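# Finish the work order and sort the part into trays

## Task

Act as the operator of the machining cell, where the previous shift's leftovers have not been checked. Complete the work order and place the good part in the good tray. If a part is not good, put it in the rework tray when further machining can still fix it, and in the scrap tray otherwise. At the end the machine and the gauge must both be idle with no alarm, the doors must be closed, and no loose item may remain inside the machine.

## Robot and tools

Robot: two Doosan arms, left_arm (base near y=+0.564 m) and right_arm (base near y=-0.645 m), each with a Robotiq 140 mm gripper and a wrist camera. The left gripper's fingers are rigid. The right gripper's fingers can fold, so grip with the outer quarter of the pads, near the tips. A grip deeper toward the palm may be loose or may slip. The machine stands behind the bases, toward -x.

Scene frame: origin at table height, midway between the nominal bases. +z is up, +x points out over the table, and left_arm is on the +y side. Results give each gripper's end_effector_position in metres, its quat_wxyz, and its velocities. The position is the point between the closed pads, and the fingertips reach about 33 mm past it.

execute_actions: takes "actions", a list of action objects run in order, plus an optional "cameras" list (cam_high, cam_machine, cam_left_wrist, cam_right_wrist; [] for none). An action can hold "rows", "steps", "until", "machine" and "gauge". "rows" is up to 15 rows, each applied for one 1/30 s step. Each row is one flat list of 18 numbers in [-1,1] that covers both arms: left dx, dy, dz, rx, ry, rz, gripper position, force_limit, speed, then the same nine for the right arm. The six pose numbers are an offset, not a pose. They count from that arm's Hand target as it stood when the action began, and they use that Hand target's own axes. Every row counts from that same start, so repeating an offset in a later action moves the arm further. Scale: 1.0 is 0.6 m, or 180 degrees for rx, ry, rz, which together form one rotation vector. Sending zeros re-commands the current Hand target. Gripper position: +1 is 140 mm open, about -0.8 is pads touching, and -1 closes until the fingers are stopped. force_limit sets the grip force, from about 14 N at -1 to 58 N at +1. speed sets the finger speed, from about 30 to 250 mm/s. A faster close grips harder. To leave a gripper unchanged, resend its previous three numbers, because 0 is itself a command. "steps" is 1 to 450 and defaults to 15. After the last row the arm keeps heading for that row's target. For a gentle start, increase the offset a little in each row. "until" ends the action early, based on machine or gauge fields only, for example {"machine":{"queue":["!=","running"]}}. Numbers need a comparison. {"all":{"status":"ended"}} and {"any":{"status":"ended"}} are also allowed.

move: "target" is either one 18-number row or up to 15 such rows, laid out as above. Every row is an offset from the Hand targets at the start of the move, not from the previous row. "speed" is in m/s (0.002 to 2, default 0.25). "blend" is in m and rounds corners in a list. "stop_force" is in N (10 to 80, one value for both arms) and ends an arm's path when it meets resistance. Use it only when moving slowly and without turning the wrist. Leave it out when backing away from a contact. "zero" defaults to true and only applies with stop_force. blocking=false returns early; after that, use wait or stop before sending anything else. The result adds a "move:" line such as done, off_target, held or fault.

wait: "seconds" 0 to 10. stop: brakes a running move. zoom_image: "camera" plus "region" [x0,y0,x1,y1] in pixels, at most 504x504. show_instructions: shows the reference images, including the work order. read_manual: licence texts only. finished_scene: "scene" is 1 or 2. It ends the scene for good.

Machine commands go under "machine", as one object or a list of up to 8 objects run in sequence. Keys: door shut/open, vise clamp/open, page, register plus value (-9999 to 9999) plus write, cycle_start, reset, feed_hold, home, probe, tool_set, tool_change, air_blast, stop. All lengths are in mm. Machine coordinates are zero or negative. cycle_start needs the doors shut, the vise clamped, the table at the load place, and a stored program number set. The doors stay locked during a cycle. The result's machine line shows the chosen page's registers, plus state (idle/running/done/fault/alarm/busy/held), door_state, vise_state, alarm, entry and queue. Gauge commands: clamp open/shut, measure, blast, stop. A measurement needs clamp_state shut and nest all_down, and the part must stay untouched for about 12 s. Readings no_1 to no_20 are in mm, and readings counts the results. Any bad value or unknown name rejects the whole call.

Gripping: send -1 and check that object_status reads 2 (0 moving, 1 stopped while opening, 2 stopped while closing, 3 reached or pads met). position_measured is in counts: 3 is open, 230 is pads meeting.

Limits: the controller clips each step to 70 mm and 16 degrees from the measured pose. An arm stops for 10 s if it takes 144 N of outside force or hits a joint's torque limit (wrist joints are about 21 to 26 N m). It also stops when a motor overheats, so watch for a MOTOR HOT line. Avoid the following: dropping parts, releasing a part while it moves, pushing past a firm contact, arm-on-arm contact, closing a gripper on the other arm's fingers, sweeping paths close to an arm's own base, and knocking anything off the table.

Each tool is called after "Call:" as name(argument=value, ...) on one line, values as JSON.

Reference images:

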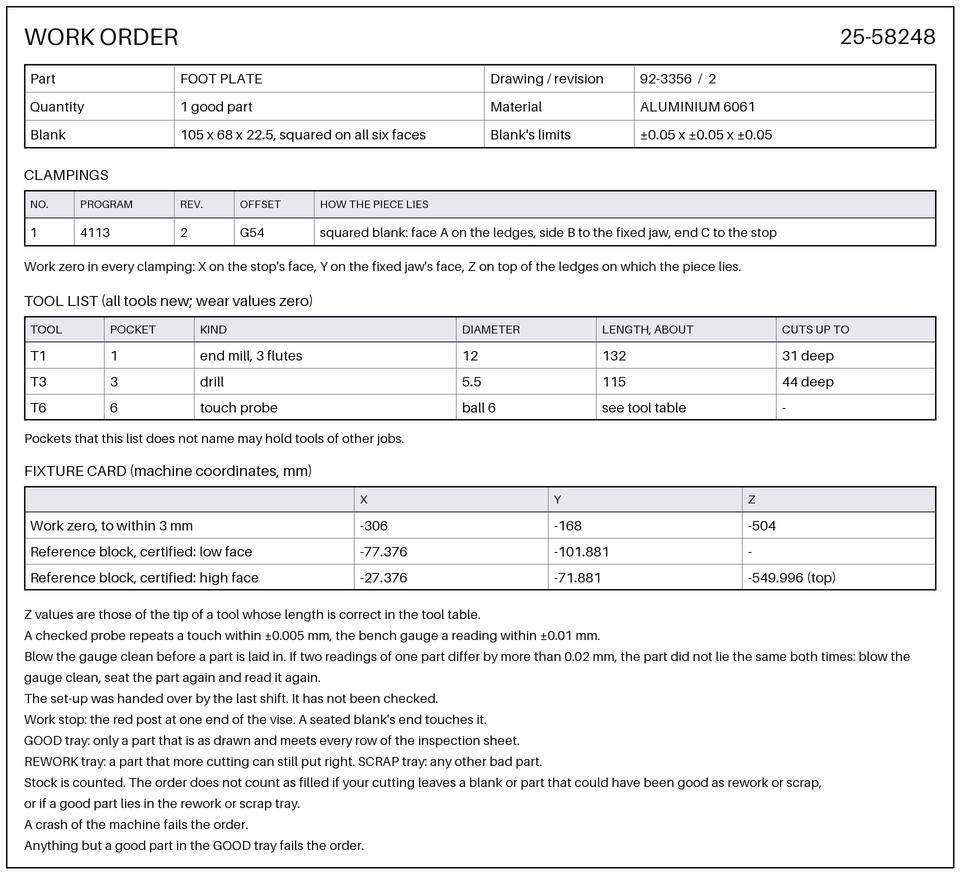

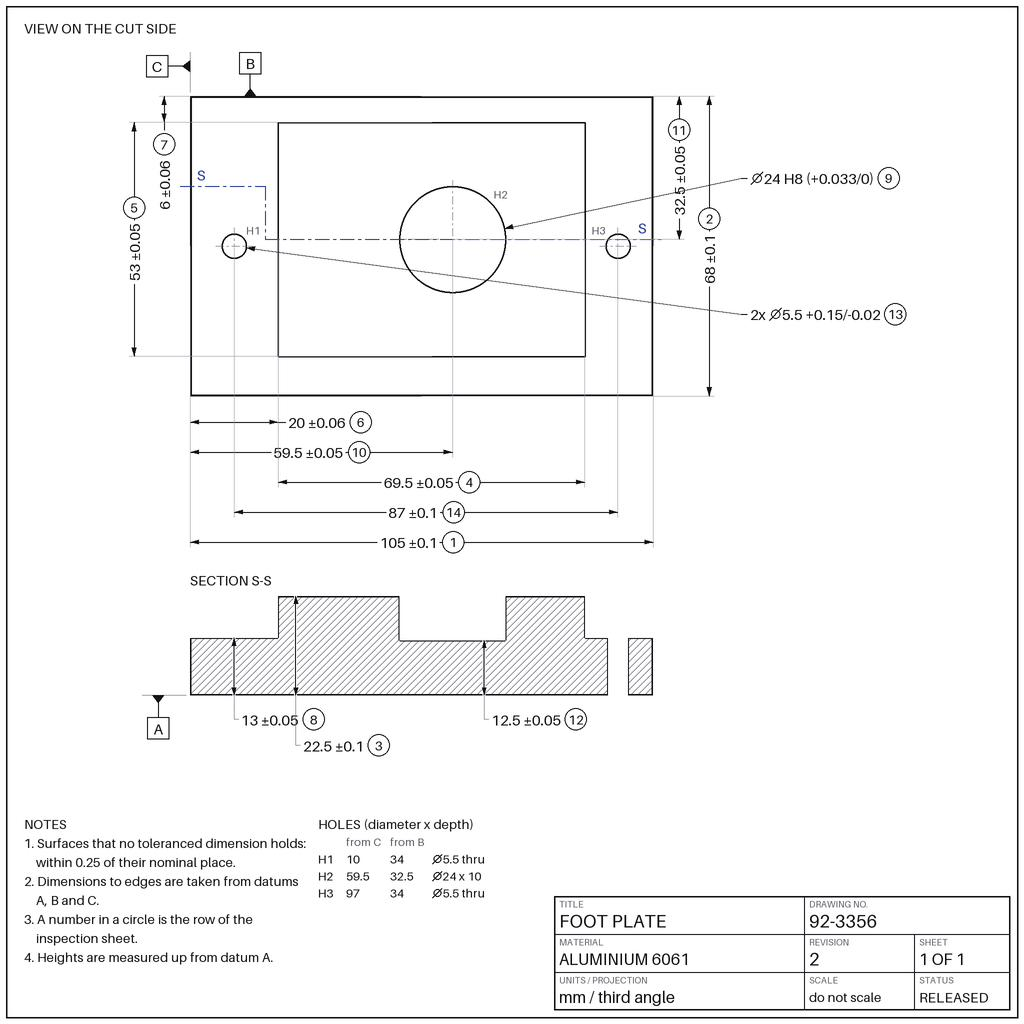

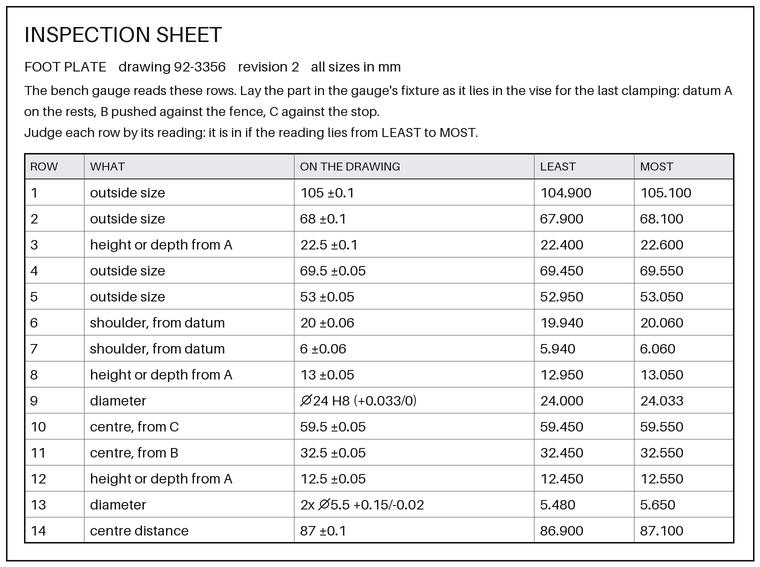

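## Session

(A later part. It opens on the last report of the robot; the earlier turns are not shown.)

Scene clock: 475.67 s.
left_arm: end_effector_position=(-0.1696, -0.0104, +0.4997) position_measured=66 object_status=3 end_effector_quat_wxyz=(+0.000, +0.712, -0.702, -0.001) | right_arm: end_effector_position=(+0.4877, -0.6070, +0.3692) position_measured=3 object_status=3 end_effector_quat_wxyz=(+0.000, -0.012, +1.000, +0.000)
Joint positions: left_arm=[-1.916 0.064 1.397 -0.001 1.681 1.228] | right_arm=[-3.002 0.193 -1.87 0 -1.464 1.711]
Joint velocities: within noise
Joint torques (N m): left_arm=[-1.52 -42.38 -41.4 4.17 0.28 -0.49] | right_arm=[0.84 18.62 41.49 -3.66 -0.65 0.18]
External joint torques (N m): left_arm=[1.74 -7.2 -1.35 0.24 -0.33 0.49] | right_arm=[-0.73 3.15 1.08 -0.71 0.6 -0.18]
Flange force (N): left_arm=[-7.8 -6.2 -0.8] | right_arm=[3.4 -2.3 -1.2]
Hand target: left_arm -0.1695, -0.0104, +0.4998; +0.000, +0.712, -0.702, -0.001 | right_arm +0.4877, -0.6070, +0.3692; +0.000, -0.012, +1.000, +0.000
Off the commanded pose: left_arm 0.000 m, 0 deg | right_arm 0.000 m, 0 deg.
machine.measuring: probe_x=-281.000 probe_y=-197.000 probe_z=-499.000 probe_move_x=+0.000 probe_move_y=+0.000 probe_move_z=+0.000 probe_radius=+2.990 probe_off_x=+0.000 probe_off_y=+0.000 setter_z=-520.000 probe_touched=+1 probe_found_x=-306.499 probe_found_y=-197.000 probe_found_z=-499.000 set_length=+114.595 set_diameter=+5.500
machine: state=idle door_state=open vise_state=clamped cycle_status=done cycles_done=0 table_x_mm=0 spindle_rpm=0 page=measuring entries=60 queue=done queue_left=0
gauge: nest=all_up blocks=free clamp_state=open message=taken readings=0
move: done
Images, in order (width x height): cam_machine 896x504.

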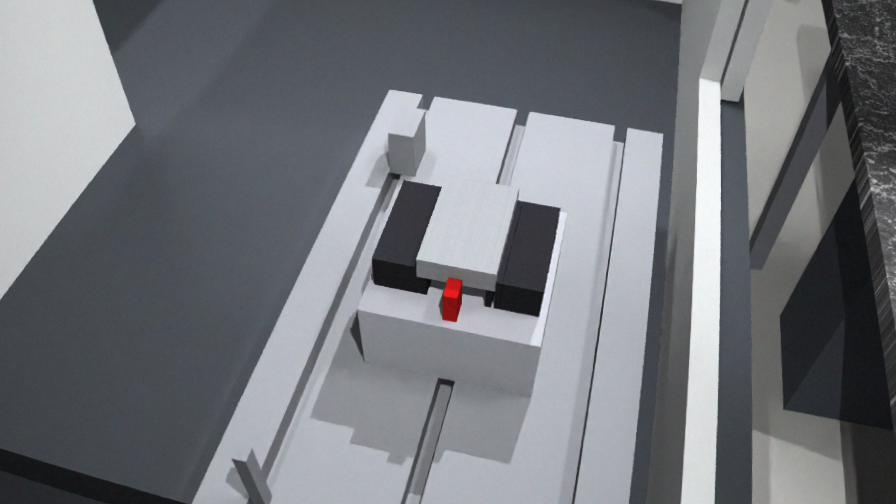

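Call:
execute_actions(actions=[{"machine":[{"door":"shut"},{"register":"probe_x","value":-294,"write":true},{"register":"probe_y","value":-178,"write":true},{"register":"probe_z","value":-470,"write":true},{"register":"probe_move_z","value":-18,"write":true},{"probe":true}],"rows":[[0,-0.02,0,0,0,0,0.5,0,1,0,0,0,0,0,0,1,1,1],[0,-0.05,0,0,0,0,0.5,0,1,0,0,0,0,0,0,1,1,1],[0,-0.09,0,0,0,0,0.5,0,1,0,0,0,0,0,0,1,1,1],[0,-0.12,0,0,0,0,0.5,0,1,0,0,0,0,0,0,1,1,1]],"steps":450,"until":{"machine":{"queue":["!=","running"]}}}], cameras=[])

Call:
execute_actions(actions=[{"machine":[{"register":"probe_x","value":-211,"write":true},{"probe":true}],"steps":450,"until":{"machine":{"queue":["!=","running"]}}}], cameras=[])

Call:
execute_actions(actions=[{"machine":[{"register":"probe_y","value":-229,"write":true},{"probe":true}],"steps":450,"until":{"machine":{"queue":["!=","running"]}}}], cameras=[])

Call:
execute_actions(actions=[{"machine":[{"register":"probe_move_z","value":0,"write":true},{"register":"probe_x","value":-186,"write":true},{"register":"probe_y","value":-203,"write":true},{"register":"probe_z","value":-487,"write":true},{"register":"probe_move_x","value":-20,"write":true},{"probe":true}],"steps":450,"until":{"machine":{"queue":["!=","running"]}}}], cameras=[])

Call:
execute_actions(actions=[{"machine":[{"register":"probe_x","value":-322,"write":true},{"register":"probe_move_x","value":20,"write":true},{"probe":true}],"steps":450,"until":{"machine":{"queue":["!=","running"]}}}], cameras=[])

Call:
execute_actions(actions=[{"machine":[{"register":"probe_move_x","value":0,"write":true},{"register":"probe_x","value":-254,"write":true},{"register":"probe_y","value":-252,"write":true},{"register":"probe_move_y","value":20,"write":true},{"probe":true}],"steps":450,"until":{"machine":{"queue":["!=","running"]}}}], cameras=[])

Call:
execute_actions(actions=[{"machine":[{"register":"probe_y","value":-154,"write":true},{"register":"probe_move_y","value":-20,"write":true},{"probe":true}],"steps":450,"until":{"machine":{"queue":["!=","running"]}}}], cameras=["cam_high","cam_machine"])

Scene clock: 505.47 s.
left_arm: end_effector_position=(-0.0975, -0.0095, +0.4997) position_measured=66 object_status=3 end_effector_quat_wxyz=(+0.000, +0.712, -0.702, -0.001) | right_arm: end_effector_position=(+0.4877, -0.6070, +0.3692) position_measured=3 object_status=3 end_effector_quat_wxyz=(+0.000, -0.012, +1.000, +0.000)
Joint positions: left_arm=[-1.798 0.038 1.425 -0.001 1.679 1.346] | right_arm=[-3.002 0.193 -1.87 0 -1.464 1.711]
Joint velocities: within noise
Joint torques (N m): left_arm=[-1.83 -41.45 -41.33 4.1 0.16 -0.77] | right_arm=[1.08 18.48 41.39 -3.67 -0.63 0.2]
External joint torques (N m): left_arm=[1.72 -5.05 -1.39 0.29 -0.21 0.77] | right_arm=[-1.02 3.57 1.33 -0.72 0.58 -0.2]
Flange force (N): left_arm=[-4.8 -5.2 -1.5] | right_arm=[3.6 -3.0 -1.8]
Hand target: left_arm -0.0975, -0.0095, +0.4997; +0.000, +0.712, -0.702, -0.001 | right_arm +0.4877, -0.6070, +0.3692; +0.000, -0.012, +1.000, +0.000
Off the commanded pose: left_arm 0.000 m, 0 deg | right_arm 0.000 m, 0 deg.
machine.measuring: probe_x=-294.000 probe_y=-178.000 probe_z=-470.000 probe_move_x=+0.000 probe_move_y=+0.000 probe_move_z=-18.000 probe_radius=+2.990 probe_off_x=+0.000 probe_off_y=+0.000 setter_z=-520.000 probe_touched=+1 probe_found_x=-294.000 probe_found_y=-178.000 probe_found_z=-480.274 set_length=+114.595 set_diameter=+5.500
machine: state=idle door_state=shut vise_state=clamped cycle_status=done cycles_done=0 table_x_mm=0 spindle_rpm=0 page=measuring entries=65 queue=done queue_left=0
gauge: nest=all_up blocks=free clamp_state=open message=taken readings=0
No camera images: "cameras" was empty.

Scene clock: 513.03 s.
left_arm: end_effector_position=(-0.0975, -0.0095, +0.4997) position_measured=66 object_status=3 end_effector_quat_wxyz=(+0.000, +0.712, -0.702, -0.001) | right_arm: end_effector_position=(+0.4877, -0.6070, +0.3692) position_measured=3 object_status=3 end_effector_quat_wxyz=(+0.000, -0.012, +1.000, +0.000)
Joint positions: left_arm=[-1.798 0.038 1.425 -0.001 1.679 1.346] | right_arm=[-3.002 0.193 -1.87 0 -1.464 1.711]
Joint velocities: within noise
Joint torques (N m): left_arm=[-1.95 -40.89 -41.37 4.2 0.26 -0.71] | right_arm=[0.99 18.55 41.45 -3.63 -0.69 0.18]
External joint torques (N m): left_arm=[2.11 -6.01 -1.42 0.2 -0.31 0.7] | right_arm=[-1.06 4.09 1.35 -0.77 0.64 -0.18]
Flange force (N): left_arm=[-6.2 -6.0 -1.2] | right_arm=[4.5 -3.1 -1.8]
Hand target: left_arm -0.0975, -0.0095, +0.4997; +0.000, +0.712, -0.702, -0.001 | right_arm +0.4877, -0.6070, +0.3692; +0.000, -0.012, +1.000, +0.000
Tool commands: left_gripper/position=+0.5 left_gripper/force_limit=+0.0 left_gripper/speed=+1.0 right_gripper/position=+1.0 right_gripper/force_limit=+1.0 right_gripper/speed=+1.0
Off the commanded pose: left_arm 0.000 m, 0 deg | right_arm 0.000 m, 0 deg.
machine.measuring: probe_x=-211.000 probe_y=-178.000 probe_z=-470.000 probe_move_x=+0.000 probe_move_y=+0.000 probe_move_z=-18.000 probe_radius=+2.990 probe_off_x=+0.000 probe_off_y=+0.000 setter_z=-520.000 probe_touched=+1 probe_found_x=-211.000 probe_found_y=-178.000 probe_found_z=-480.275 set_length=+114.595 set_diameter=+5.500
machine: state=idle door_state=shut vise_state=clamped cycle_status=done cycles_done=0 table_x_mm=0 spindle_rpm=0 page=measuring entries=67 queue=done queue_left=0
gauge: nest=all_up blocks=free clamp_state=open message=taken readings=0
No camera images: "cameras" was empty.

Scene clock: 520.87 s.
left_arm: end_effector_position=(-0.0975, -0.0095, +0.4997) position_measured=66 object_status=3 end_effector_quat_wxyz=(+0.000, +0.712, -0.702, -0.001) | right_arm: end_effector_position=(+0.4877, -0.6070, +0.3692) position_measured=3 object_status=3 end_effector_quat_wxyz=(+0.000, -0.012, +1.000, +0.000)
Joint positions: left_arm=[-1.798 0.038 1.425 -0.001 1.679 1.346] | right_arm=[-3.002 0.193 -1.87 0 -1.464 1.711]
Joint velocities: within noise
Joint torques (N m): left_arm=[-2.21 -41.47 -41.37 4.09 0.2 -0.66] | right_arm=[0.7 18.42 41.45 -3.61 -0.63 0.2]
External joint torques (N m): left_arm=[2.49 -5.39 -1.43 0.32 -0.25 0.66] | right_arm=[-0.65 3.65 1.3 -0.78 0.59 -0.2]
Flange force (N): left_arm=[-5.1 -6.3 -1.4] | right_arm=[3.9 -2.2 -1.7]
Hand target: left_arm -0.0975, -0.0095, +0.4997; +0.000, +0.712, -0.702, -0.001 | right_arm +0.4877, -0.6070, +0.3692; +0.000, -0.012, +1.000, +0.000
Tool commands: left_gripper/position=+0.5 left_gripper/force_limit=+0.0 left_gripper/speed=+1.0 right_gripper/position=+1.0 right_gripper/force_limit=+1.0 right_gripper/speed=+1.0
Off the commanded pose: left_arm 0.000 m, 0 deg | right_arm 0.000 m, 0 deg.
machine.measuring: probe_x=-211.000 probe_y=-229.000 probe_z=-470.000 probe_move_x=+0.000 probe_move_y=+0.000 probe_move_z=-18.000 probe_radius=+2.990 probe_off_x=+0.000 probe_off_y=+0.000 setter_z=-520.000 probe_touched=+1 probe_found_x=-211.000 probe_found_y=-229.000 probe_found_z=-480.263 set_length=+114.595 set_diameter=+5.500
machine: state=idle door_state=shut vise_state=clamped cycle_status=done cycles_done=0 table_x_mm=0 spindle_rpm=0 page=measuring entries=69 queue=done queue_left=0
gauge: nest=all_up blocks=free clamp_state=open message=taken readings=0
No camera images: "cameras" was empty.

Scene clock: 529.80 s.
left_arm: end_effector_position=(-0.0975, -0.0095, +0.4997) position_measured=66 object_status=3 end_effector_quat_wxyz=(+0.000, +0.712, -0.702, -0.001) | right_arm: end_effector_position=(+0.4877, -0.6070, +0.3692) position_measured=3 object_status=3 end_effector_quat_wxyz=(+0.000, -0.012, +1.000, +0.000)
Joint positions: left_arm=[-1.798 0.038 1.425 -0.001 1.679 1.346] | right_arm=[-3.002 0.193 -1.87 0 -1.464 1.711]
Joint velocities: within noise
Joint torques (N m): left_arm=[-2.02 -41.2 -41.8 4.07 0.21 -0.65] | right_arm=[0.83 18.53 41.47 -3.63 -0.63 0.17]
External joint torques (N m): left_arm=[2.13 -5.53 -0.94 0.33 -0.26 0.65] | right_arm=[-0.75 3.49 1.15 -0.75 0.59 -0.18]
Flange force (N): left_arm=[-6.2 -5.9 -0.4] | right_arm=[3.8 -2.4 -1.5]
Hand target: left_arm -0.0975, -0.0095, +0.4997; +0.000, +0.712, -0.702, -0.001 | right_arm +0.4877, -0.6070, +0.3692; +0.000, -0.012, +1.000, +0.000
Tool commands: left_gripper/position=+0.5 left_gripper/force_limit=+0.0 left_gripper/speed=+1.0 right_gripper/position=+1.0 right_gripper/force_limit=+1.0 right_gripper/speed=+1.0
Off the commanded pose: left_arm 0.000 m, 0 deg | right_arm 0.000 m, 0 deg.
machine.measuring: probe_x=-186.000 probe_y=-203.000 probe_z=-487.000 probe_move_x=-20.000 probe_move_y=+0.000 probe_move_z=+0.000 probe_radius=+2.990 probe_off_x=+0.000 probe_off_y=+0.000 setter_z=-520.000 probe_touched=+1 probe_found_x=-200.750 probe_found_y=-203.000 probe_found_z=-487.000 set_length=+114.595 set_diameter=+5.500
machine: state=idle door_state=shut vise_state=clamped cycle_status=done cycles_done=0 table_x_mm=0 spindle_rpm=0 page=measuring entries=75 queue=done queue_left=0
gauge: nest=all_up blocks=free clamp_state=open message=taken readings=0
No camera images: "cameras" was empty.

Scene clock: 538.60 s.
left_arm: end_effector_position=(-0.0975, -0.0095, +0.4997) position_measured=66 object_status=3 end_effector_quat_wxyz=(+0.000, +0.712, -0.702, -0.001) | right_arm: end_effector_position=(+0.4877, -0.6070, +0.3692) position_measured=3 object_status=3 end_effector_quat_wxyz=(+0.000, -0.012, +1.000, +0.000)
Joint positions: left_arm=[-1.798 0.038 1.425 -0.001 1.679 1.346] | right_arm=[-3.002 0.193 -1.87 0 -1.464 1.711]
Joint velocities: within noise
Joint torques (N m): left_arm=[-2.39 -41.29 -41.69 4.09 0.29 -0.72] | right_arm=[0.98 18.54 41.4 -3.65 -0.65 0.19]
External joint torques (N m): left_arm=[2.58 -5.62 -1.12 0.32 -0.34 0.72] | right_arm=[-1.04 4.11 1.4 -0.75 0.59 -0.19]
Flange force (N): left_arm=[-5.9 -6.7 -0.6] | right_arm=[4.4 -3.1 -2.0]
Hand target: left_arm -0.0975, -0.0095, +0.4997; +0.000, +0.712, -0.702, -0.001 | right_arm +0.4877, -0.6070, +0.3692; +0.000, -0.012, +1.000, +0.000
Tool commands: left_gripper/position=+0.5 left_gripper/force_limit=+0.0 left_gripper/speed=+1.0 right_gripper/position=+1.0 right_gripper/force_limit=+1.0 right_gripper/speed=+1.0
Off the commanded pose: left_arm 0.000 m, 0 deg | right_arm 0.000 m, 0 deg.
machine.measuring: probe_x=-322.000 probe_y=-203.000 probe_z=-487.000 probe_move_x=+20.000 probe_move_y=+0.000 probe_move_z=+0.000 probe_radius=+2.990 probe_off_x=+0.000 probe_off_y=+0.000 setter_z=-520.000 probe_touched=+1 probe_found_x=-305.739 probe_found_y=-203.000 probe_found_z=-487.000 set_length=+114.595 set_diameter=+5.500
machine: state=idle door_state=shut vise_state=clamped cycle_status=done cycles_done=0 table_x_mm=0 spindle_rpm=0 page=measuring entries=78 queue=done queue_left=0
gauge: nest=all_up blocks=free clamp_state=open message=taken readings=0
No camera images: "cameras" was empty.

Scene clock: 547.70 s.
left_arm: end_effector_position=(-0.0975, -0.0095, +0.4997) position_measured=66 object_status=3 end_effector_quat_wxyz=(+0.000, +0.712, -0.702, -0.001) | right_arm: end_effector_position=(+0.4877, -0.6070, +0.3692) position_measured=3 object_status=3 end_effector_quat_wxyz=(+0.000, -0.012, +1.000, +0.000)
Joint positions: left_arm=[-1.798 0.038 1.425 -0.001 1.679 1.346] | right_arm=[-3.002 0.193 -1.87 0 -1.464 1.711]
Joint velocities: within noise
Joint torques (N m): left_arm=[-1.8 -41.22 -41.62 4.18 0.14 -0.73] | right_arm=[0.79 18.39 41.53 -3.63 -0.64 0.18]
External joint torques (N m): left_arm=[1.86 -5.64 -1.26 0.23 -0.19 0.73] | right_arm=[-0.72 4 1.13 -0.75 0.58 -0.18]
Flange force (N): left_arm=[-6.0 -5.5 -1.2] | right_arm=[4.7 -2.4 -1.5]
Hand target: left_arm -0.0975, -0.0095, +0.4997; +0.000, +0.712, -0.702, -0.001 | right_arm +0.4877, -0.6070, +0.3692; +0.000, -0.012, +1.000, +0.000
Tool commands: left_gripper/position=+0.5 left_gripper/force_limit=+0.0 left_gripper/speed=+1.0 right_gripper/position=+1.0 right_gripper/force_limit=+1.0 right_gripper/speed=+1.0
Off the commanded pose: left_arm 0.000 m, 0 deg | right_arm 0.000 m, 0 deg.
machine.measuring: probe_x=-254.000 probe_y=-252.000 probe_z=-487.000 probe_move_x=+0.000 probe_move_y=+20.000 probe_move_z=+0.000 probe_radius=+2.990 probe_off_x=+0.000 probe_off_y=+0.000 setter_z=-520.000 probe_touched=+1 probe_found_x=-254.000 probe_found_y=-236.948 probe_found_z=-487.000 set_length=+114.595 set_diameter=+5.500
machine: state=idle door_state=shut vise_state=clamped cycle_status=done cycles_done=0 table_x_mm=0 spindle_rpm=0 page=measuring entries=83 queue=done queue_left=0
gauge: nest=all_up blocks=free clamp_state=open message=taken readings=0
No camera images: "cameras" was empty.

Scene clock: 555.93 s.
left_arm: end_effector_position=(-0.0975, -0.0095, +0.4997) position_measured=66 object_status=3 end_effector_quat_wxyz=(+0.000, +0.712, -0.702, -0.001) | right_arm: end_effector_position=(+0.4877, -0.6070, +0.3692) position_measured=3 object_status=3 end_effector_quat_wxyz=(+0.000, -0.012, +1.000, +0.000)
Joint positions: left_arm=[-1.798 0.038 1.425 -0.001 1.679 1.346] | right_arm=[-3.002 0.193 -1.87 0 -1.464 1.711]
Joint velocities: within noise
Joint torques (N m): left_arm=[-2.27 -41.2 -41.6 4.18 0.22 -0.74] | right_arm=[1.13 18.4 41.54 -3.64 -0.65 0.17]
External joint torques (N m): left_arm=[2.41 -5.55 -1.13 0.22 -0.27 0.74] | right_arm=[-0.99 3.32 1.13 -0.74 0.62 -0.17]
Flange force (N): left_arm=[-5.8 -6.5 -0.8] | right_arm=[3.5 -2.9 -1.3]
Hand target: left_arm -0.0975, -0.0095, +0.4997; +0.000, +0.712, -0.702, -0.001 | right_arm +0.4877, -0.6070, +0.3692; +0.000, -0.012, +1.000, +0.000
Tool commands: left_gripper/position=+0.5 left_gripper/force_limit=+0.0 left_gripper/speed=+1.0 right_gripper/position=+1.0 right_gripper/force_limit=+1.0 right_gripper/speed=+1.0
Off the commanded pose: left_arm 0.000 m, 0 deg | right_arm 0.000 m, 0 deg.
machine.measuring: probe_x=-254.000 probe_y=-154.000 probe_z=-487.000 probe_move_x=+0.000 probe_move_y=-20.000 probe_move_z=+0.000 probe_radius=+2.990 probe_off_x=+0.000 probe_off_y=+0.000 setter_z=-520.000 probe_touched=+1 probe_found_x=-254.000 probe_found_y=-168.991 probe_found_z=-487.000 set_length=+114.595 set_diameter=+5.500
machine: state=idle door_state=shut vise_state=clamped cycle_status=done cycles_done=0 table_x_mm=0 spindle_rpm=0 page=measuring entries=86 queue=done queue_left=0
gauge: nest=all_up blocks=free clamp_state=open message=taken readings=0
Images, in order (width x height): cam_high 896x504, cam_machine 896x504.

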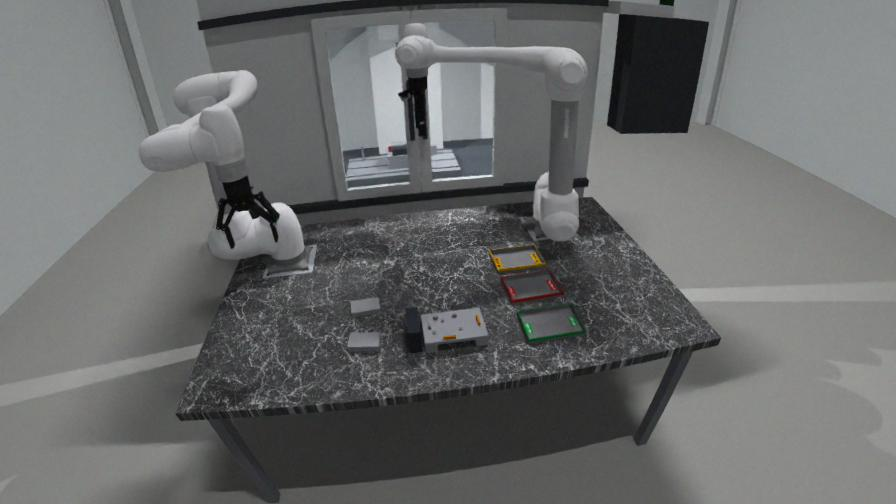

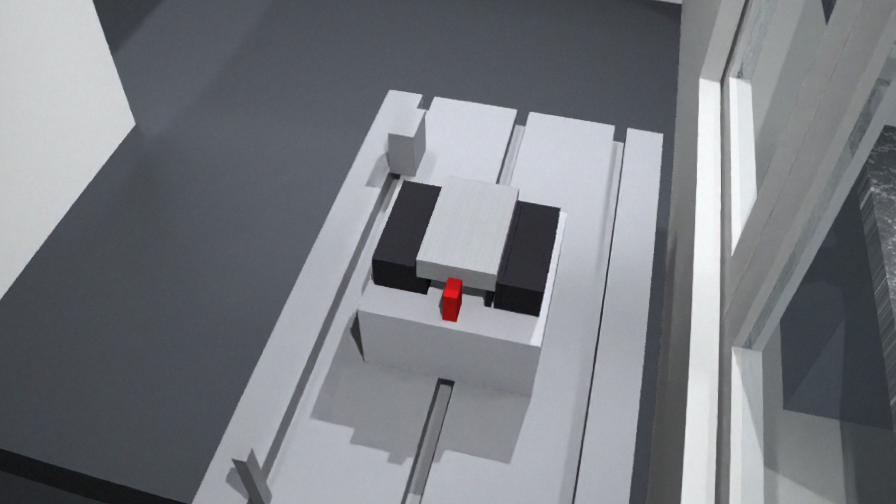

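Call:
execute_actions(actions=[{"machine":[{"register":"probe_move_y","value":0,"write":true},{"page":"work_offsets","register":"g54_x","value":-305.739,"write":true}],"steps":60,"until":{"machine":{"queue":["!=","running"]}}},{"machine":[{"cycle_start":true}],"steps":450,"until":{"machine":{"queue":["!=","running"]}}}], cameras=[])

Scene clock: 578.23 s.
left_arm: end_effector_position=(-0.0975, -0.0095, +0.4997) position_measured=66 object_status=3 end_effector_quat_wxyz=(+0.000, +0.712, -0.702, -0.001) | right_arm: end_effector_position=(+0.4877, -0.6070, +0.3692) position_measured=3 object_status=3 end_effector_quat_wxyz=(+0.000, -0.012, +1.000, +0.000)
Joint positions: left_arm=[-1.798 0.038 1.425 -0.001 1.679 1.346] | right_arm=[-3.002 0.193 -1.87 0 -1.464 1.711]
Joint velocities: within noise
Joint torques (N m): left_arm=[-2.17 -41.45 -41.36 4.12 0.25 -0.74] | right_arm=[0.97 18.59 41.39 -3.67 -0.63 0.19]
External joint torques (N m): left_arm=[2.56 -5.55 -1.46 0.3 -0.3 0.74] | right_arm=[-0.91 3.46 1.14 -0.7 0.57 -0.19]
External joint torques at the end of the 1st action: left_arm=[2.12 -5.64 -1.33 0.27 -0.32 0.74] | right_arm=[-1.03 3.99 1.28 -0.75 0.59 -0.18]
Flange force (N): left_arm=[-5.2 -6.6 -1.4] | right_arm=[3.8 -2.7 -1.5]
Flange force at the end of the 1st action (N): left_arm=[-5.8 -5.9 -1.1] | right_arm=[4.4 -3.0 -1.8]
Hand target: left_arm -0.0975, -0.0095, +0.4997; +0.000, +0.712, -0.702, -0.001 | right_arm +0.4877, -0.6070, +0.3692; +0.000, -0.012, +1.000, +0.000
Tool commands: left_gripper/position=+0.5 left_gripper/force_limit=+0.0 left_gripper/speed=+1.0 right_gripper/position=+1.0 right_gripper/force_limit=+1.0 right_gripper/speed=+1.0
Off the commanded pose: left_arm 0.000 m, 0 deg | right_arm 0.000 m, 0 deg.
machine.work_offsets: g54_x=-305.739 g54_y=-168.996 g54_z=-502.798 g55_x=+0.000 g55_y=+0.000 g55_z=+0.000 g56_x=+0.000 g56_y=+0.000 g56_z=+0.000
machine: state=running door_state=shut vise_state=clamped cycle_status=moving cycles_done=0 table_x_mm=128 spindle_rpm=7958 page=work_offsets entries=89 queue=running queue_left=0
gauge: nest=all_up blocks=free clamp_state=open message=taken readings=0
No camera images: "cameras" was empty.

Call:
execute_actions(actions=[{"gauge":{"blast":true},"steps":450,"until":{"machine":{"state":["!=","running"]}}},{"steps":450,"until":{"machine":{"state":["!=","running"]}}},{"steps":450,"until":{"machine":{"state":["!=","running"]}}},{"steps":450,"until":{"machine":{"state":["!=","running"]}}},{"steps":450,"until":{"machine":{"state":["!=","running"]}}},{"steps":450,"until":{"machine":{"state":["!=","running"]}}},{"steps":450,"until":{"machine":{"state":["!=","running"]}}},{"steps":450,"until":{"machine":{"state":["!=","running"]}}}], cameras=["cam_machine"])

Scene clock: 681.27 s.
left_arm: end_effector_position=(-0.0975, -0.0095, +0.4997) position_measured=66 object_status=3 end_effector_quat_wxyz=(+0.000, +0.712, -0.702, -0.001) | right_arm: end_effector_position=(+0.4877, -0.6070, +0.3692) position_measured=3 object_status=3 end_effector_quat_wxyz=(+0.000, -0.012, +1.000, +0.000)
Joint positions: left_arm=[-1.798 0.038 1.425 -0.001 1.679 1.346] | right_arm=[-3.002 0.193 -1.87 0 -1.464 1.711]
Joint velocities: within noise
Joint torques (N m): left_arm=[-2.71 -41.41 -41.49 4.14 0.27 -0.72] | right_arm=[0.92 18.28 41.44 -3.61 -0.62 0.17]
External joint torques (N m): left_arm=[2.52 -5.3 -1.38 0.25 -0.33 0.72] | right_arm=[-0.8 3.54 1.15 -0.77 0.58 -0.17]
External joint torques at the end of the 4th action: left_arm=[2.47 -5.98 -1.38 0.29 -0.25 0.66] | right_arm=[-0.75 4.04 1.2 -0.72 0.59 -0.18]
External joint torques at the end of the 5th action: left_arm=[2.52 -5.55 -1.19 0.26 -0.31 0.68] | right_arm=[-0.88 3.3 0.79 -0.72 0.58 -0.18]
External joint torques at the end of the 6th action: left_arm=[1.66 -5.53 -1.42 0.31 -0.36 0.73] | right_arm=[-0.73 3.59 1.27 -0.74 0.59 -0.17]
External joint torques at the end of the 7th action: left_arm=[2.06 -5.76 -1.35 0.26 -0.28 0.73] | right_arm=[-1.04 3.77 1.09 -0.74 0.59 -0.16]
Flange force (N): left_arm=[-5.0 -6.5 -1.2] | right_arm=[3.9 -2.5 -1.5]
Flange force at the end of the 4th action (N): left_arm=[-6.1 -6.5 -1.2] | right_arm=[4.7 -2.4 -1.6]
Flange force at the end of the 5th action (N): left_arm=[-5.7 -6.5 -0.8] | right_arm=[4.0 -2.7 -0.8]
Flange force at the end of the 6th action (N): left_arm=[-5.6 -5.1 -1.2] | right_arm=[3.9 -2.3 -1.7]
Flange force at the end of the 7th action (N): left_arm=[-5.9 -5.9 -1.2] | right_arm=[4.3 -3.0 -1.4]
Hand target: left_arm -0.0975, -0.0095, +0.4997; +0.000, +0.712, -0.702, -0.001 | right_arm +0.4877, -0.6070, +0.3692; +0.000, -0.012, +1.000, +0.000
Tool commands: left_gripper/position=+0.5 left_gripper/force_limit=+0.0 left_gripper/speed=+1.0 right_gripper/position=+1.0 right_gripper/force_limit=+1.0 right_gripper/speed=+1.0
Off the commanded pose: left_arm 0.000 m, 0 deg | right_arm 0.000 m, 0 deg.
machine.work_offsets: g54_x=-305.739 g54_y=-168.996 g54_z=-502.798 g55_x=+0.000 g55_y=+0.000 g55_z=+0.000 g56_x=+0.000 g56_y=+0.000 g56_z=+0.000
machine: state=done door_state=shut vise_state=clamped cycle_status=done cycles_done=1 table_x_mm=0 spindle_rpm=0 page=work_offsets entries=89 queue=done queue_left=0
gauge: nest=all_up blocks=free clamp_state=open message=taken readings=0
Images, in order (width x height): cam_machine 896x504.

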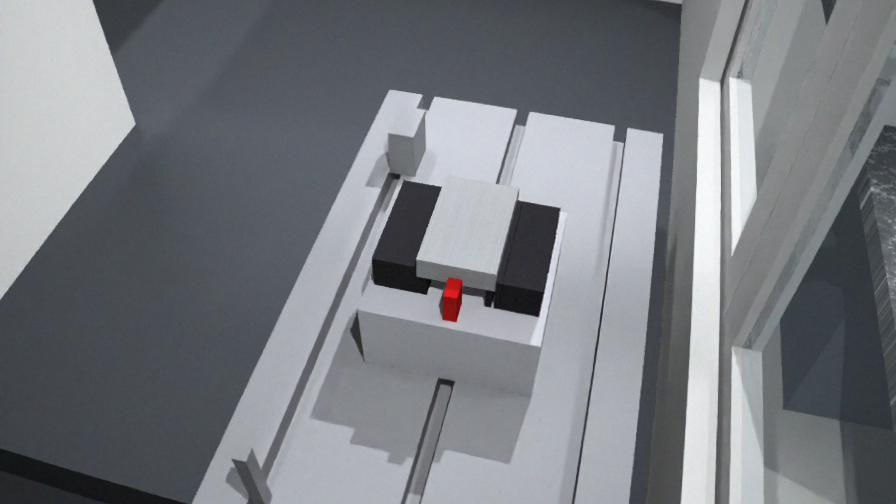

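Call:
execute_actions(actions=[{"machine":[{"door":"open"},{"vise":"open"}],"steps":200,"until":{"machine":{"vise_state":"open"}}}], cameras=["cam_machine"])

Call:
move(target=[0.058,0.672,0.133,0,0,0,0.5,0,1, 0,0,0,0,0,0,1,1,1], speed=0.4, cameras=[])

Scene clock: 691.90 s.
left_arm: end_effector_position=(-0.0975, -0.0095, +0.4997) position_measured=66 object_status=3 end_effector_quat_wxyz=(+0.000, +0.712, -0.702, -0.001) | right_arm: end_effector_position=(+0.4877, -0.6070, +0.3692) position_measured=3 object_status=3 end_effector_quat_wxyz=(+0.000, -0.012, +1.000, +0.000)
Joint positions: left_arm=[-1.798 0.038 1.425 -0.001 1.679 1.346] | right_arm=[-3.002 0.193 -1.87 0 -1.464 1.711]
Joint velocities: within noise
Joint torques (N m): left_arm=[-2.21 -41.28 -41.33 4.11 0.22 -0.73] | right_arm=[1.14 18.35 41.38 -3.65 -0.63 0.19]
External joint torques (N m): left_arm=[2.35 -5.54 -1.44 0.3 -0.27 0.73] | right_arm=[-0.99 3.39 1.36 -0.74 0.6 -0.2]
Flange force (N): left_arm=[-5.3 -6.3 -1.4] | right_arm=[3.3 -2.9 -1.8]
Hand target: left_arm -0.0975, -0.0095, +0.4997; +0.000, +0.712, -0.702, -0.001 | right_arm +0.4877, -0.6070, +0.3692; +0.000, -0.012, +1.000, +0.000
Tool commands: left_gripper/position=+0.5 left_gripper/force_limit=+0.0 left_gripper/speed=+1.0 right_gripper/position=+1.0 right_gripper/force_limit=+1.0 right_gripper/speed=+1.0
Off the commanded pose: left_arm 0.000 m, 0 deg | right_arm 0.000 m, 0 deg.
machine.work_offsets: g54_x=-305.739 g54_y=-168.996 g54_z=-502.798 g55_x=+0.000 g55_y=+0.000 g55_z=+0.000 g56_x=+0.000 g56_y=+0.000 g56_z=+0.000
machine: state=idle door_state=open vise_state=open cycle_status=done cycles_done=1 table_x_mm=0 spindle_rpm=0 page=work_offsets entries=89 queue=running queue_left=0
gauge: nest=all_up blocks=free clamp_state=open message=taken readings=0
Images, in order (width x height): cam_machine 896x504.

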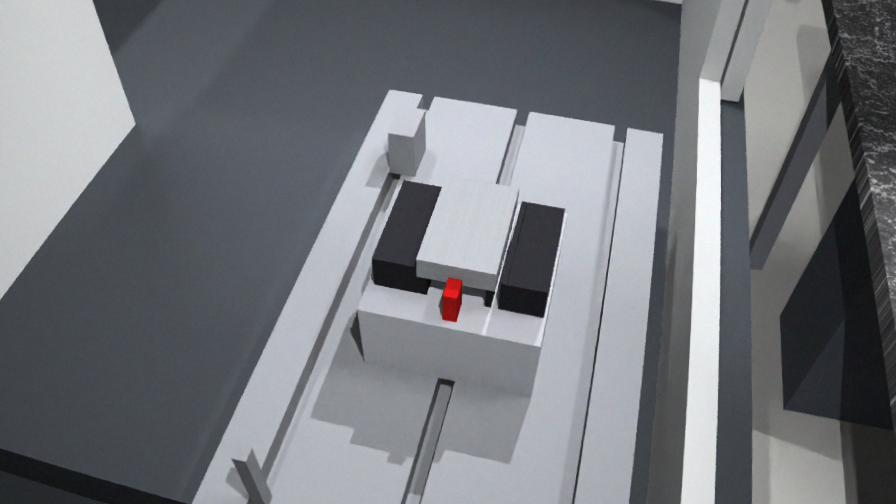

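Scene clock: 693.47 s.
left_arm: end_effector_position=(-0.5002, -0.0496, +0.4203) position_measured=66 object_status=3 end_effector_quat_wxyz=(+0.000, +0.712, -0.702, -0.001) | right_arm: end_effector_position=(+0.4877, -0.6070, +0.3692) position_measured=3 object_status=3 end_effector_quat_wxyz=(+0.000, -0.012, +1.000, +0.000)
Joint positions: left_arm=[-2.305 0.374 1.155 -0.001 1.612 0.839] | right_arm=[-3.002 0.193 -1.87 0 -1.464 1.711]
Joint velocities: within noise
Joint torques (N m): left_arm=[-1.49 -76.76 -41.05 4.22 0.24 -0.74] | right_arm=[1.11 18.32 41.47 -3.63 -0.6 0.18]
External joint torques (N m): left_arm=[1.76 -5.22 -1.98 0.23 -0.28 0.74] | right_arm=[-1.1 3.64 0.97 -0.73 0.55 -0.18]
Flange force (N): left_arm=[-1.4 -5.2 -2.9] | right_arm=[4.2 -3.2 -1.3]
Hand target: left_arm -0.5003, -0.0496, +0.4203; +0.000, +0.712, -0.702, -0.001 | right_arm +0.4877, -0.6070, +0.3692; +0.000, -0.012, +1.000, +0.000
Off the commanded pose: left_arm 0.000 m, 0 deg | right_arm 0.000 m, 0 deg.
machine.work_offsets: g54_x=-305.739 g54_y=-168.996 g54_z=-502.798 g55_x=+0.000 g55_y=+0.000 g55_z=+0.000 g56_x=+0.000 g56_y=+0.000 g56_z=+0.000
machine: state=idle door_state=open vise_state=open cycle_status=done cycles_done=1 table_x_mm=0 spindle_rpm=0 page=work_offsets entries=89 queue=done queue_left=0
gauge: nest=all_up blocks=free clamp_state=open message=taken readings=0
move: done
No camera images: "cameras" was empty.

Call:
move(target=[[0.0658,0.4338,0.12,0,0,0,0.35,0,1, 0,0,0,0,0,0,1,1,1],[0.0658,0.4338,0.2338,0,0,0,0.35,0,1, 0,0,0,0,0,0,1,1,1]], speed=[0.25,0.1], cameras=["cam_left_wrist","cam_machine"])

Scene clock: 700.83 s.
left_arm: end_effector_position=(-0.7601, -0.0925, +0.2802) position_measured=85 object_status=3 end_effector_quat_wxyz=(+0.000, +0.712, -0.702, -0.001) | right_arm: end_effector_position=(+0.4877, -0.6070, +0.3692) position_measured=3 object_status=3 end_effector_quat_wxyz=(+0.000, -0.012, +1.000, +0.000)
Joint positions: left_arm=[-2.473 0.784 0.748 -0.001 1.609 0.671] | right_arm=[-3.002 0.193 -1.87 0 -1.464 1.711]
Joint velocities: within noise
Joint torques (N m): left_arm=[-1.83 -110.58 -41.85 4.15 0.43 -0.72] | right_arm=[0.93 18.33 41.44 -3.63 -0.63 0.18]
External joint torques (N m): left_arm=[1.88 -7.61 -1.21 0.3 -0.47 0.72] | right_arm=[-0.92 4.06 1.28 -0.75 0.58 -0.19]
Flange force (N): left_arm=[-6.9 -12.1 -0.8] | right_arm=[4.6 -2.8 -1.8]
Hand target: left_arm -0.7601, -0.0925, +0.2802; +0.000, +0.712, -0.702, -0.001 | right_arm +0.4877, -0.6070, +0.3692; +0.000, -0.012, +1.000, +0.000
Off the commanded pose: left_arm 0.000 m, 0 deg | right_arm 0.000 m, 0 deg.
machine.work_offsets: g54_x=-305.739 g54_y=-168.996 g54_z=-502.798 g55_x=+0.000 g55_y=+0.000 g55_z=+0.000 g56_x=+0.000 g56_y=+0.000 g56_z=+0.000
machine: state=idle door_state=open vise_state=open cycle_status=done cycles_done=1 table_x_mm=0 spindle_rpm=0 page=work_offsets entries=89 queue=done queue_left=0
gauge: nest=all_up blocks=free clamp_state=open message=taken readings=0
move: done
camera_calibration:
cam_left_wrist: T_world_to_cam=[[-0.999539, -0.0295964, 0.00683795, -0.758798], [-0.0256546, 0.943045, 0.331676, -0.0206464], [-0.0162649, 0.331347, -0.943369, 0.424417], [0, 0, 0, 1]] pos_world=[-0.752075, -0.143617, 0.412419]
Images, in order (width x height): cam_machine 896x504, cam_left_wrist 896x504.

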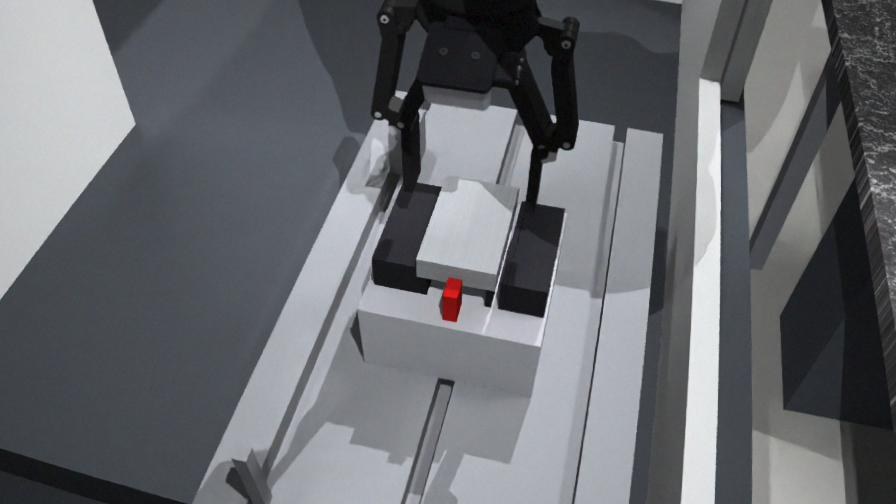

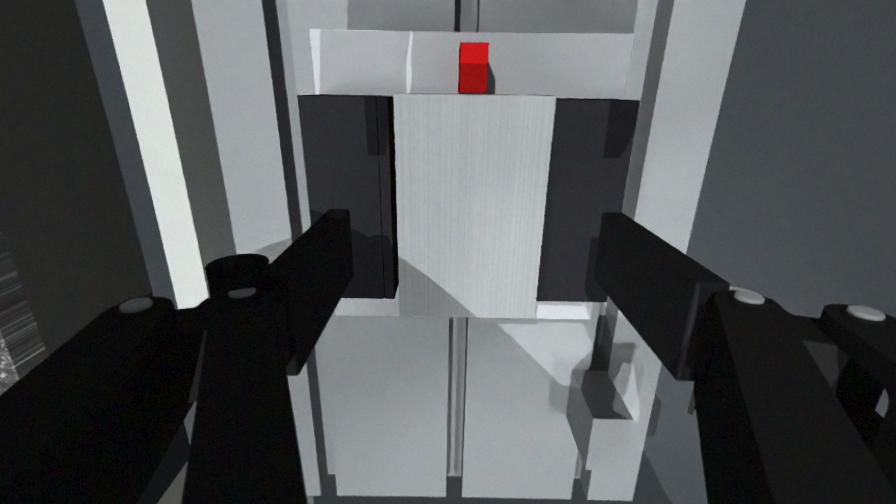

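Call:
move(target=[0,0,0.0645,0,0,0,0.35,0,1, 0,0,0,0,0,0,1,1,1], speed=0.05, cameras=["cam_left_wrist"])

Call:
execute_actions(actions=[{"rows":[[0,0,0,0,0,0,-1,0,-1,0,0,0,0,0,0,1,1,1]],"steps":50}], cameras=["cam_left_wrist","cam_machine"])

Scene clock: 708.10 s.
left_arm: end_effector_position=(-0.7602, -0.0925, +0.2416) position_measured=85 object_status=3 end_effector_quat_wxyz=(+0.000, +0.712, -0.702, -0.001) | right_arm: end_effector_position=(+0.4877, -0.6070, +0.3692) position_measured=3 object_status=3 end_effector_quat_wxyz=(+0.000, -0.012, +1.000, +0.000)
Joint positions: left_arm=[-2.473 0.784 0.818 -0.001 1.539 0.671] | right_arm=[-3.002 0.193 -1.87 0 -1.464 1.711]
Joint velocities: within noise
Joint torques (N m): left_arm=[-2.23 -111.02 -41.87 4.17 0.32 -0.75] | right_arm=[1.15 18.76 41.44 -3.65 -0.66 0.17]
External joint torques (N m): left_arm=[2.24 -6.91 -1.16 0.28 -0.36 0.75] | right_arm=[-0.98 3.18 1.22 -0.73 0.61 -0.17]
Flange force (N): left_arm=[-5.0 -10.5 -1.8] | right_arm=[3.1 -2.8 -1.5]
Hand target: left_arm -0.7602, -0.0925, +0.2415; +0.000, +0.712, -0.702, -0.001 | right_arm +0.4877, -0.6070, +0.3692; +0.000, -0.012, +1.000, +0.000
Off the commanded pose: left_arm 0.000 m, 0 deg | right_arm 0.000 m, 0 deg.
machine.work_offsets: g54_x=-305.739 g54_y=-168.996 g54_z=-502.798 g55_x=+0.000 g55_y=+0.000 g55_z=+0.000 g56_x=+0.000 g56_y=+0.000 g56_z=+0.000
machine: state=idle door_state=open vise_state=open cycle_status=done cycles_done=1 table_x_mm=0 spindle_rpm=0 page=work_offsets entries=89 queue=done queue_left=0
gauge: nest=all_up blocks=free clamp_state=open message=taken readings=0
move: done
camera_calibration:
cam_left_wrist: T_world_to_cam=[[-0.999541, -0.0295024, 0.00687166, -0.758534], [-0.0255547, 0.943047, 0.331676, -0.00773544], [-0.0162655, 0.331348, -0.943368, 0.387909], [0, 0, 0, 1]] pos_world=[-0.752075, -0.143617, 0.373719]
Images, in order (width x height): cam_left_wrist 896x504.

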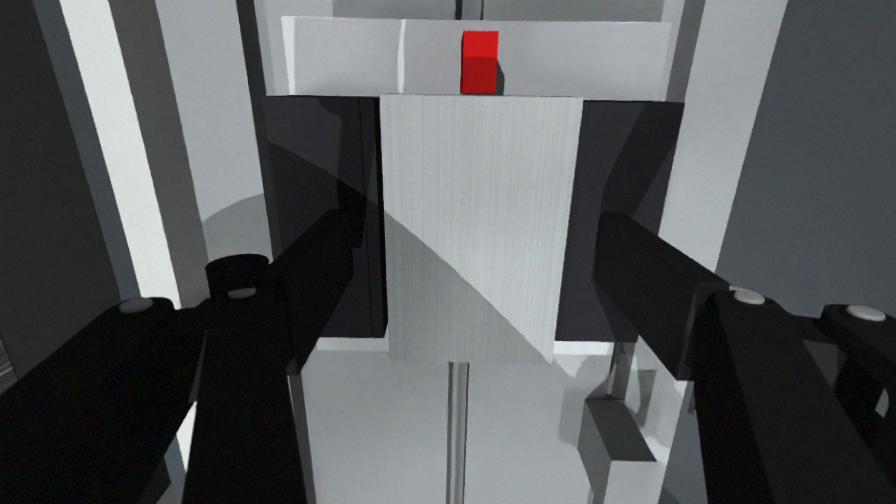

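Scene clock: 709.97 s.
left_arm: end_effector_position=(-0.7602, -0.0925, +0.2415) position_measured=129 object_status=2 end_effector_quat_wxyz=(+0.000, +0.712, -0.702, -0.001) | right_arm: end_effector_position=(+0.4877, -0.6070, +0.3692) position_measured=3 object_status=3 end_effector_quat_wxyz=(+0.000, -0.012, +1.000, +0.000)
Joint positions: left_arm=[-2.473 0.784 0.818 -0.001 1.539 0.671] | right_arm=[-3.002 0.193 -1.87 0 -1.464 1.711]
Joint velocities: within noise
Joint torques (N m): left_arm=[-0.91 -95.31 -33.71 4.35 -0.11 -1.23] | right_arm=[1.02 18.61 41.43 -3.65 -0.61 0.19]
External joint torques (N m): left_arm=[2.04 -22.84 -9.34 0.14 0.07 1.23] | right_arm=[-1 3.61 1.18 -0.73 0.55 -0.19]
Flange force (N): left_arm=[-6.2 -12.3 -17.3] | right_arm=[3.9 -3.0 -1.6]
Hand target: left_arm -0.7602, -0.0925, +0.2415; +0.000, +0.712, -0.702, -0.001 | right_arm +0.4877, -0.6070, +0.3692; +0.000, -0.012, +1.000, +0.000
Off the commanded pose: left_arm 0.000 m, 0 deg | right_arm 0.000 m, 0 deg.
machine.work_offsets: g54_x=-305.739 g54_y=-168.996 g54_z=-502.798 g55_x=+0.000 g55_y=+0.000 g55_z=+0.000 g56_x=+0.000 g56_y=+0.000 g56_z=+0.000
machine: state=idle door_state=open vise_state=open cycle_status=done cycles_done=1 table_x_mm=0 spindle_rpm=0 page=work_offsets entries=89 queue=done queue_left=0
gauge: nest=all_up blocks=free clamp_state=open message=taken readings=0
camera_calibration:
cam_left_wrist: T_world_to_cam=[[-0.999543, -0.0294687, 0.00677756, -0.758495], [-0.0255541, 0.943048, 0.331674, -0.00770082], [-0.0161655, 0.331349, -0.94337, 0.38789], [0, 0, 0, 1]] pos_world=[-0.752074, -0.143616, 0.373619]
Images, in order (width x height): cam_machine 896x504, cam_left_wrist 896x504.

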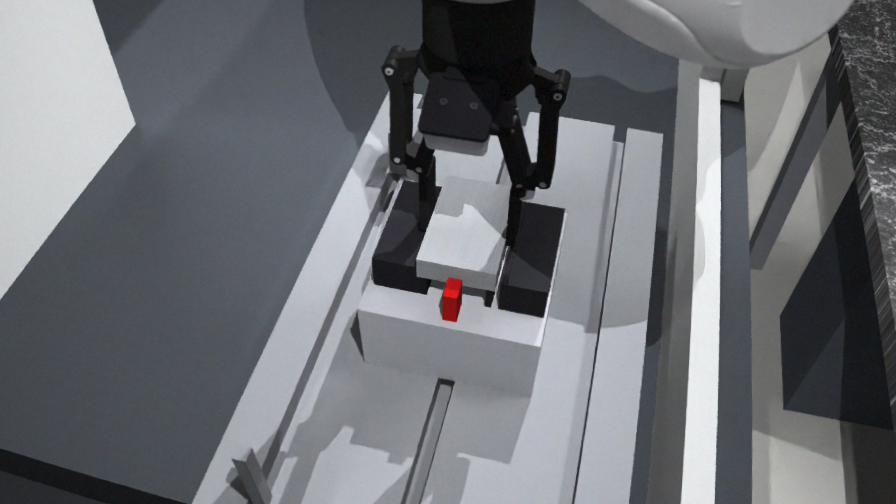

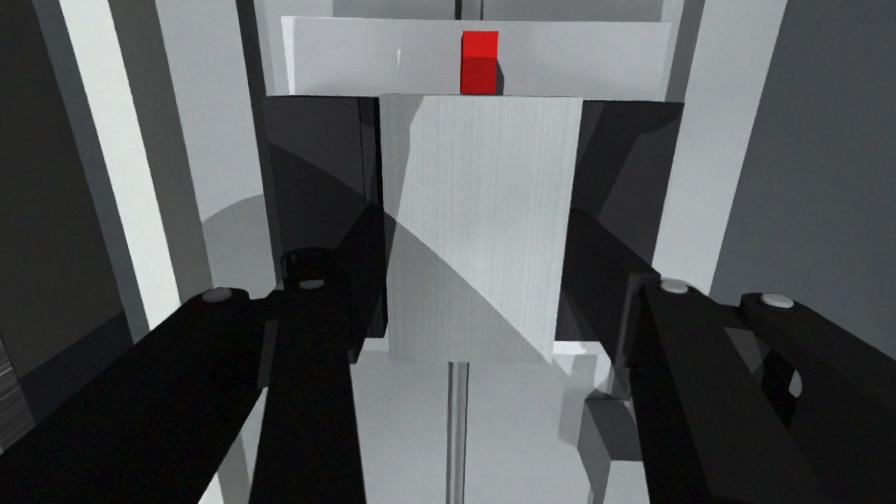

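Call:
move(target=[[0,0,-0.15,0,0,0,-1,0,-1, 0,0,0,0,0,0,1,1,1],[-0.0493,-0.351,-0.27,0,0,0,-1,0,-1, 0,0,0,0,0,0,1,1,1],[-0.124,-0.985,-0.431,0,0,0,-1,0,-1, 0,0,0,0,0,0,1,1,1]], speed=[0.1,0.3,0.3], blend=[0.02,0.08,0], cameras=["cam_left_wrist"])

Scene clock: 720.17 s.
left_arm: end_effector_position=(-0.1700, -0.0103, +0.4995) position_measured=129 object_status=2 end_effector_quat_wxyz=(+0.000, +0.712, -0.702, -0.001) | right_arm: end_effector_position=(+0.4877, -0.6070, +0.3692) position_measured=3 object_status=3 end_effector_quat_wxyz=(+0.000, -0.012, +1.000, +0.000)
Joint positions: left_arm=[-1.917 0.064 1.397 -0.001 1.68 1.228] | right_arm=[-3.002 0.193 -1.87 0 -1.464 1.711]
Joint velocities: within noise
Joint torques (N m): left_arm=[-2.88 -46.59 -43.95 4.11 0.21 -0.69] | right_arm=[0.92 18.34 41.35 -3.6 -0.62 0.19]
External joint torques (N m): left_arm=[2.78 -2.94 1.11 0.29 -0.27 0.69] | right_arm=[-0.89 3.88 1.29 -0.77 0.57 -0.19]
Flange force (N): left_arm=[-4.5 -7.4 3.2] | right_arm=[4.2 -2.7 -1.8]
Hand target: left_arm -0.1700, -0.0103, +0.4996; +0.000, +0.712, -0.702, -0.001 | right_arm +0.4877, -0.6070, +0.3692; +0.000, -0.012, +1.000, +0.000
Off the commanded pose: left_arm 0.000 m, 0 deg | right_arm 0.000 m, 0 deg.
machine.work_offsets: g54_x=-305.739 g54_y=-168.996 g54_z=-502.798 g55_x=+0.000 g55_y=+0.000 g55_z=+0.000 g56_x=+0.000 g56_y=+0.000 g56_z=+0.000
machine: state=idle door_state=open vise_state=open cycle_status=done cycles_done=1 table_x_mm=0 spindle_rpm=0 page=work_offsets entries=89 queue=done queue_left=0
gauge: nest=all_up blocks=free clamp_state=open message=taken readings=0
move: done
camera_calibration:
cam_left_wrist: T_world_to_cam=[[-0.999544, -0.0294348, 0.0066808, -0.167929], [-0.0255527, 0.943018, 0.33176, -0.155801], [-0.0160654, 0.331438, -0.94334, 0.613679], [0, 0, 0, 1]] pos_world=[-0.161974, -0.0614163, 0.631718]
Images, in order (width x height): cam_left_wrist 896x504.

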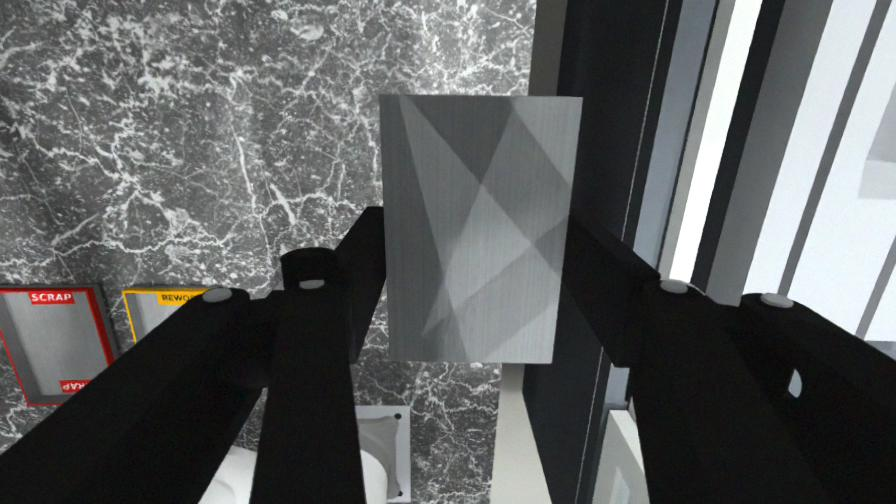

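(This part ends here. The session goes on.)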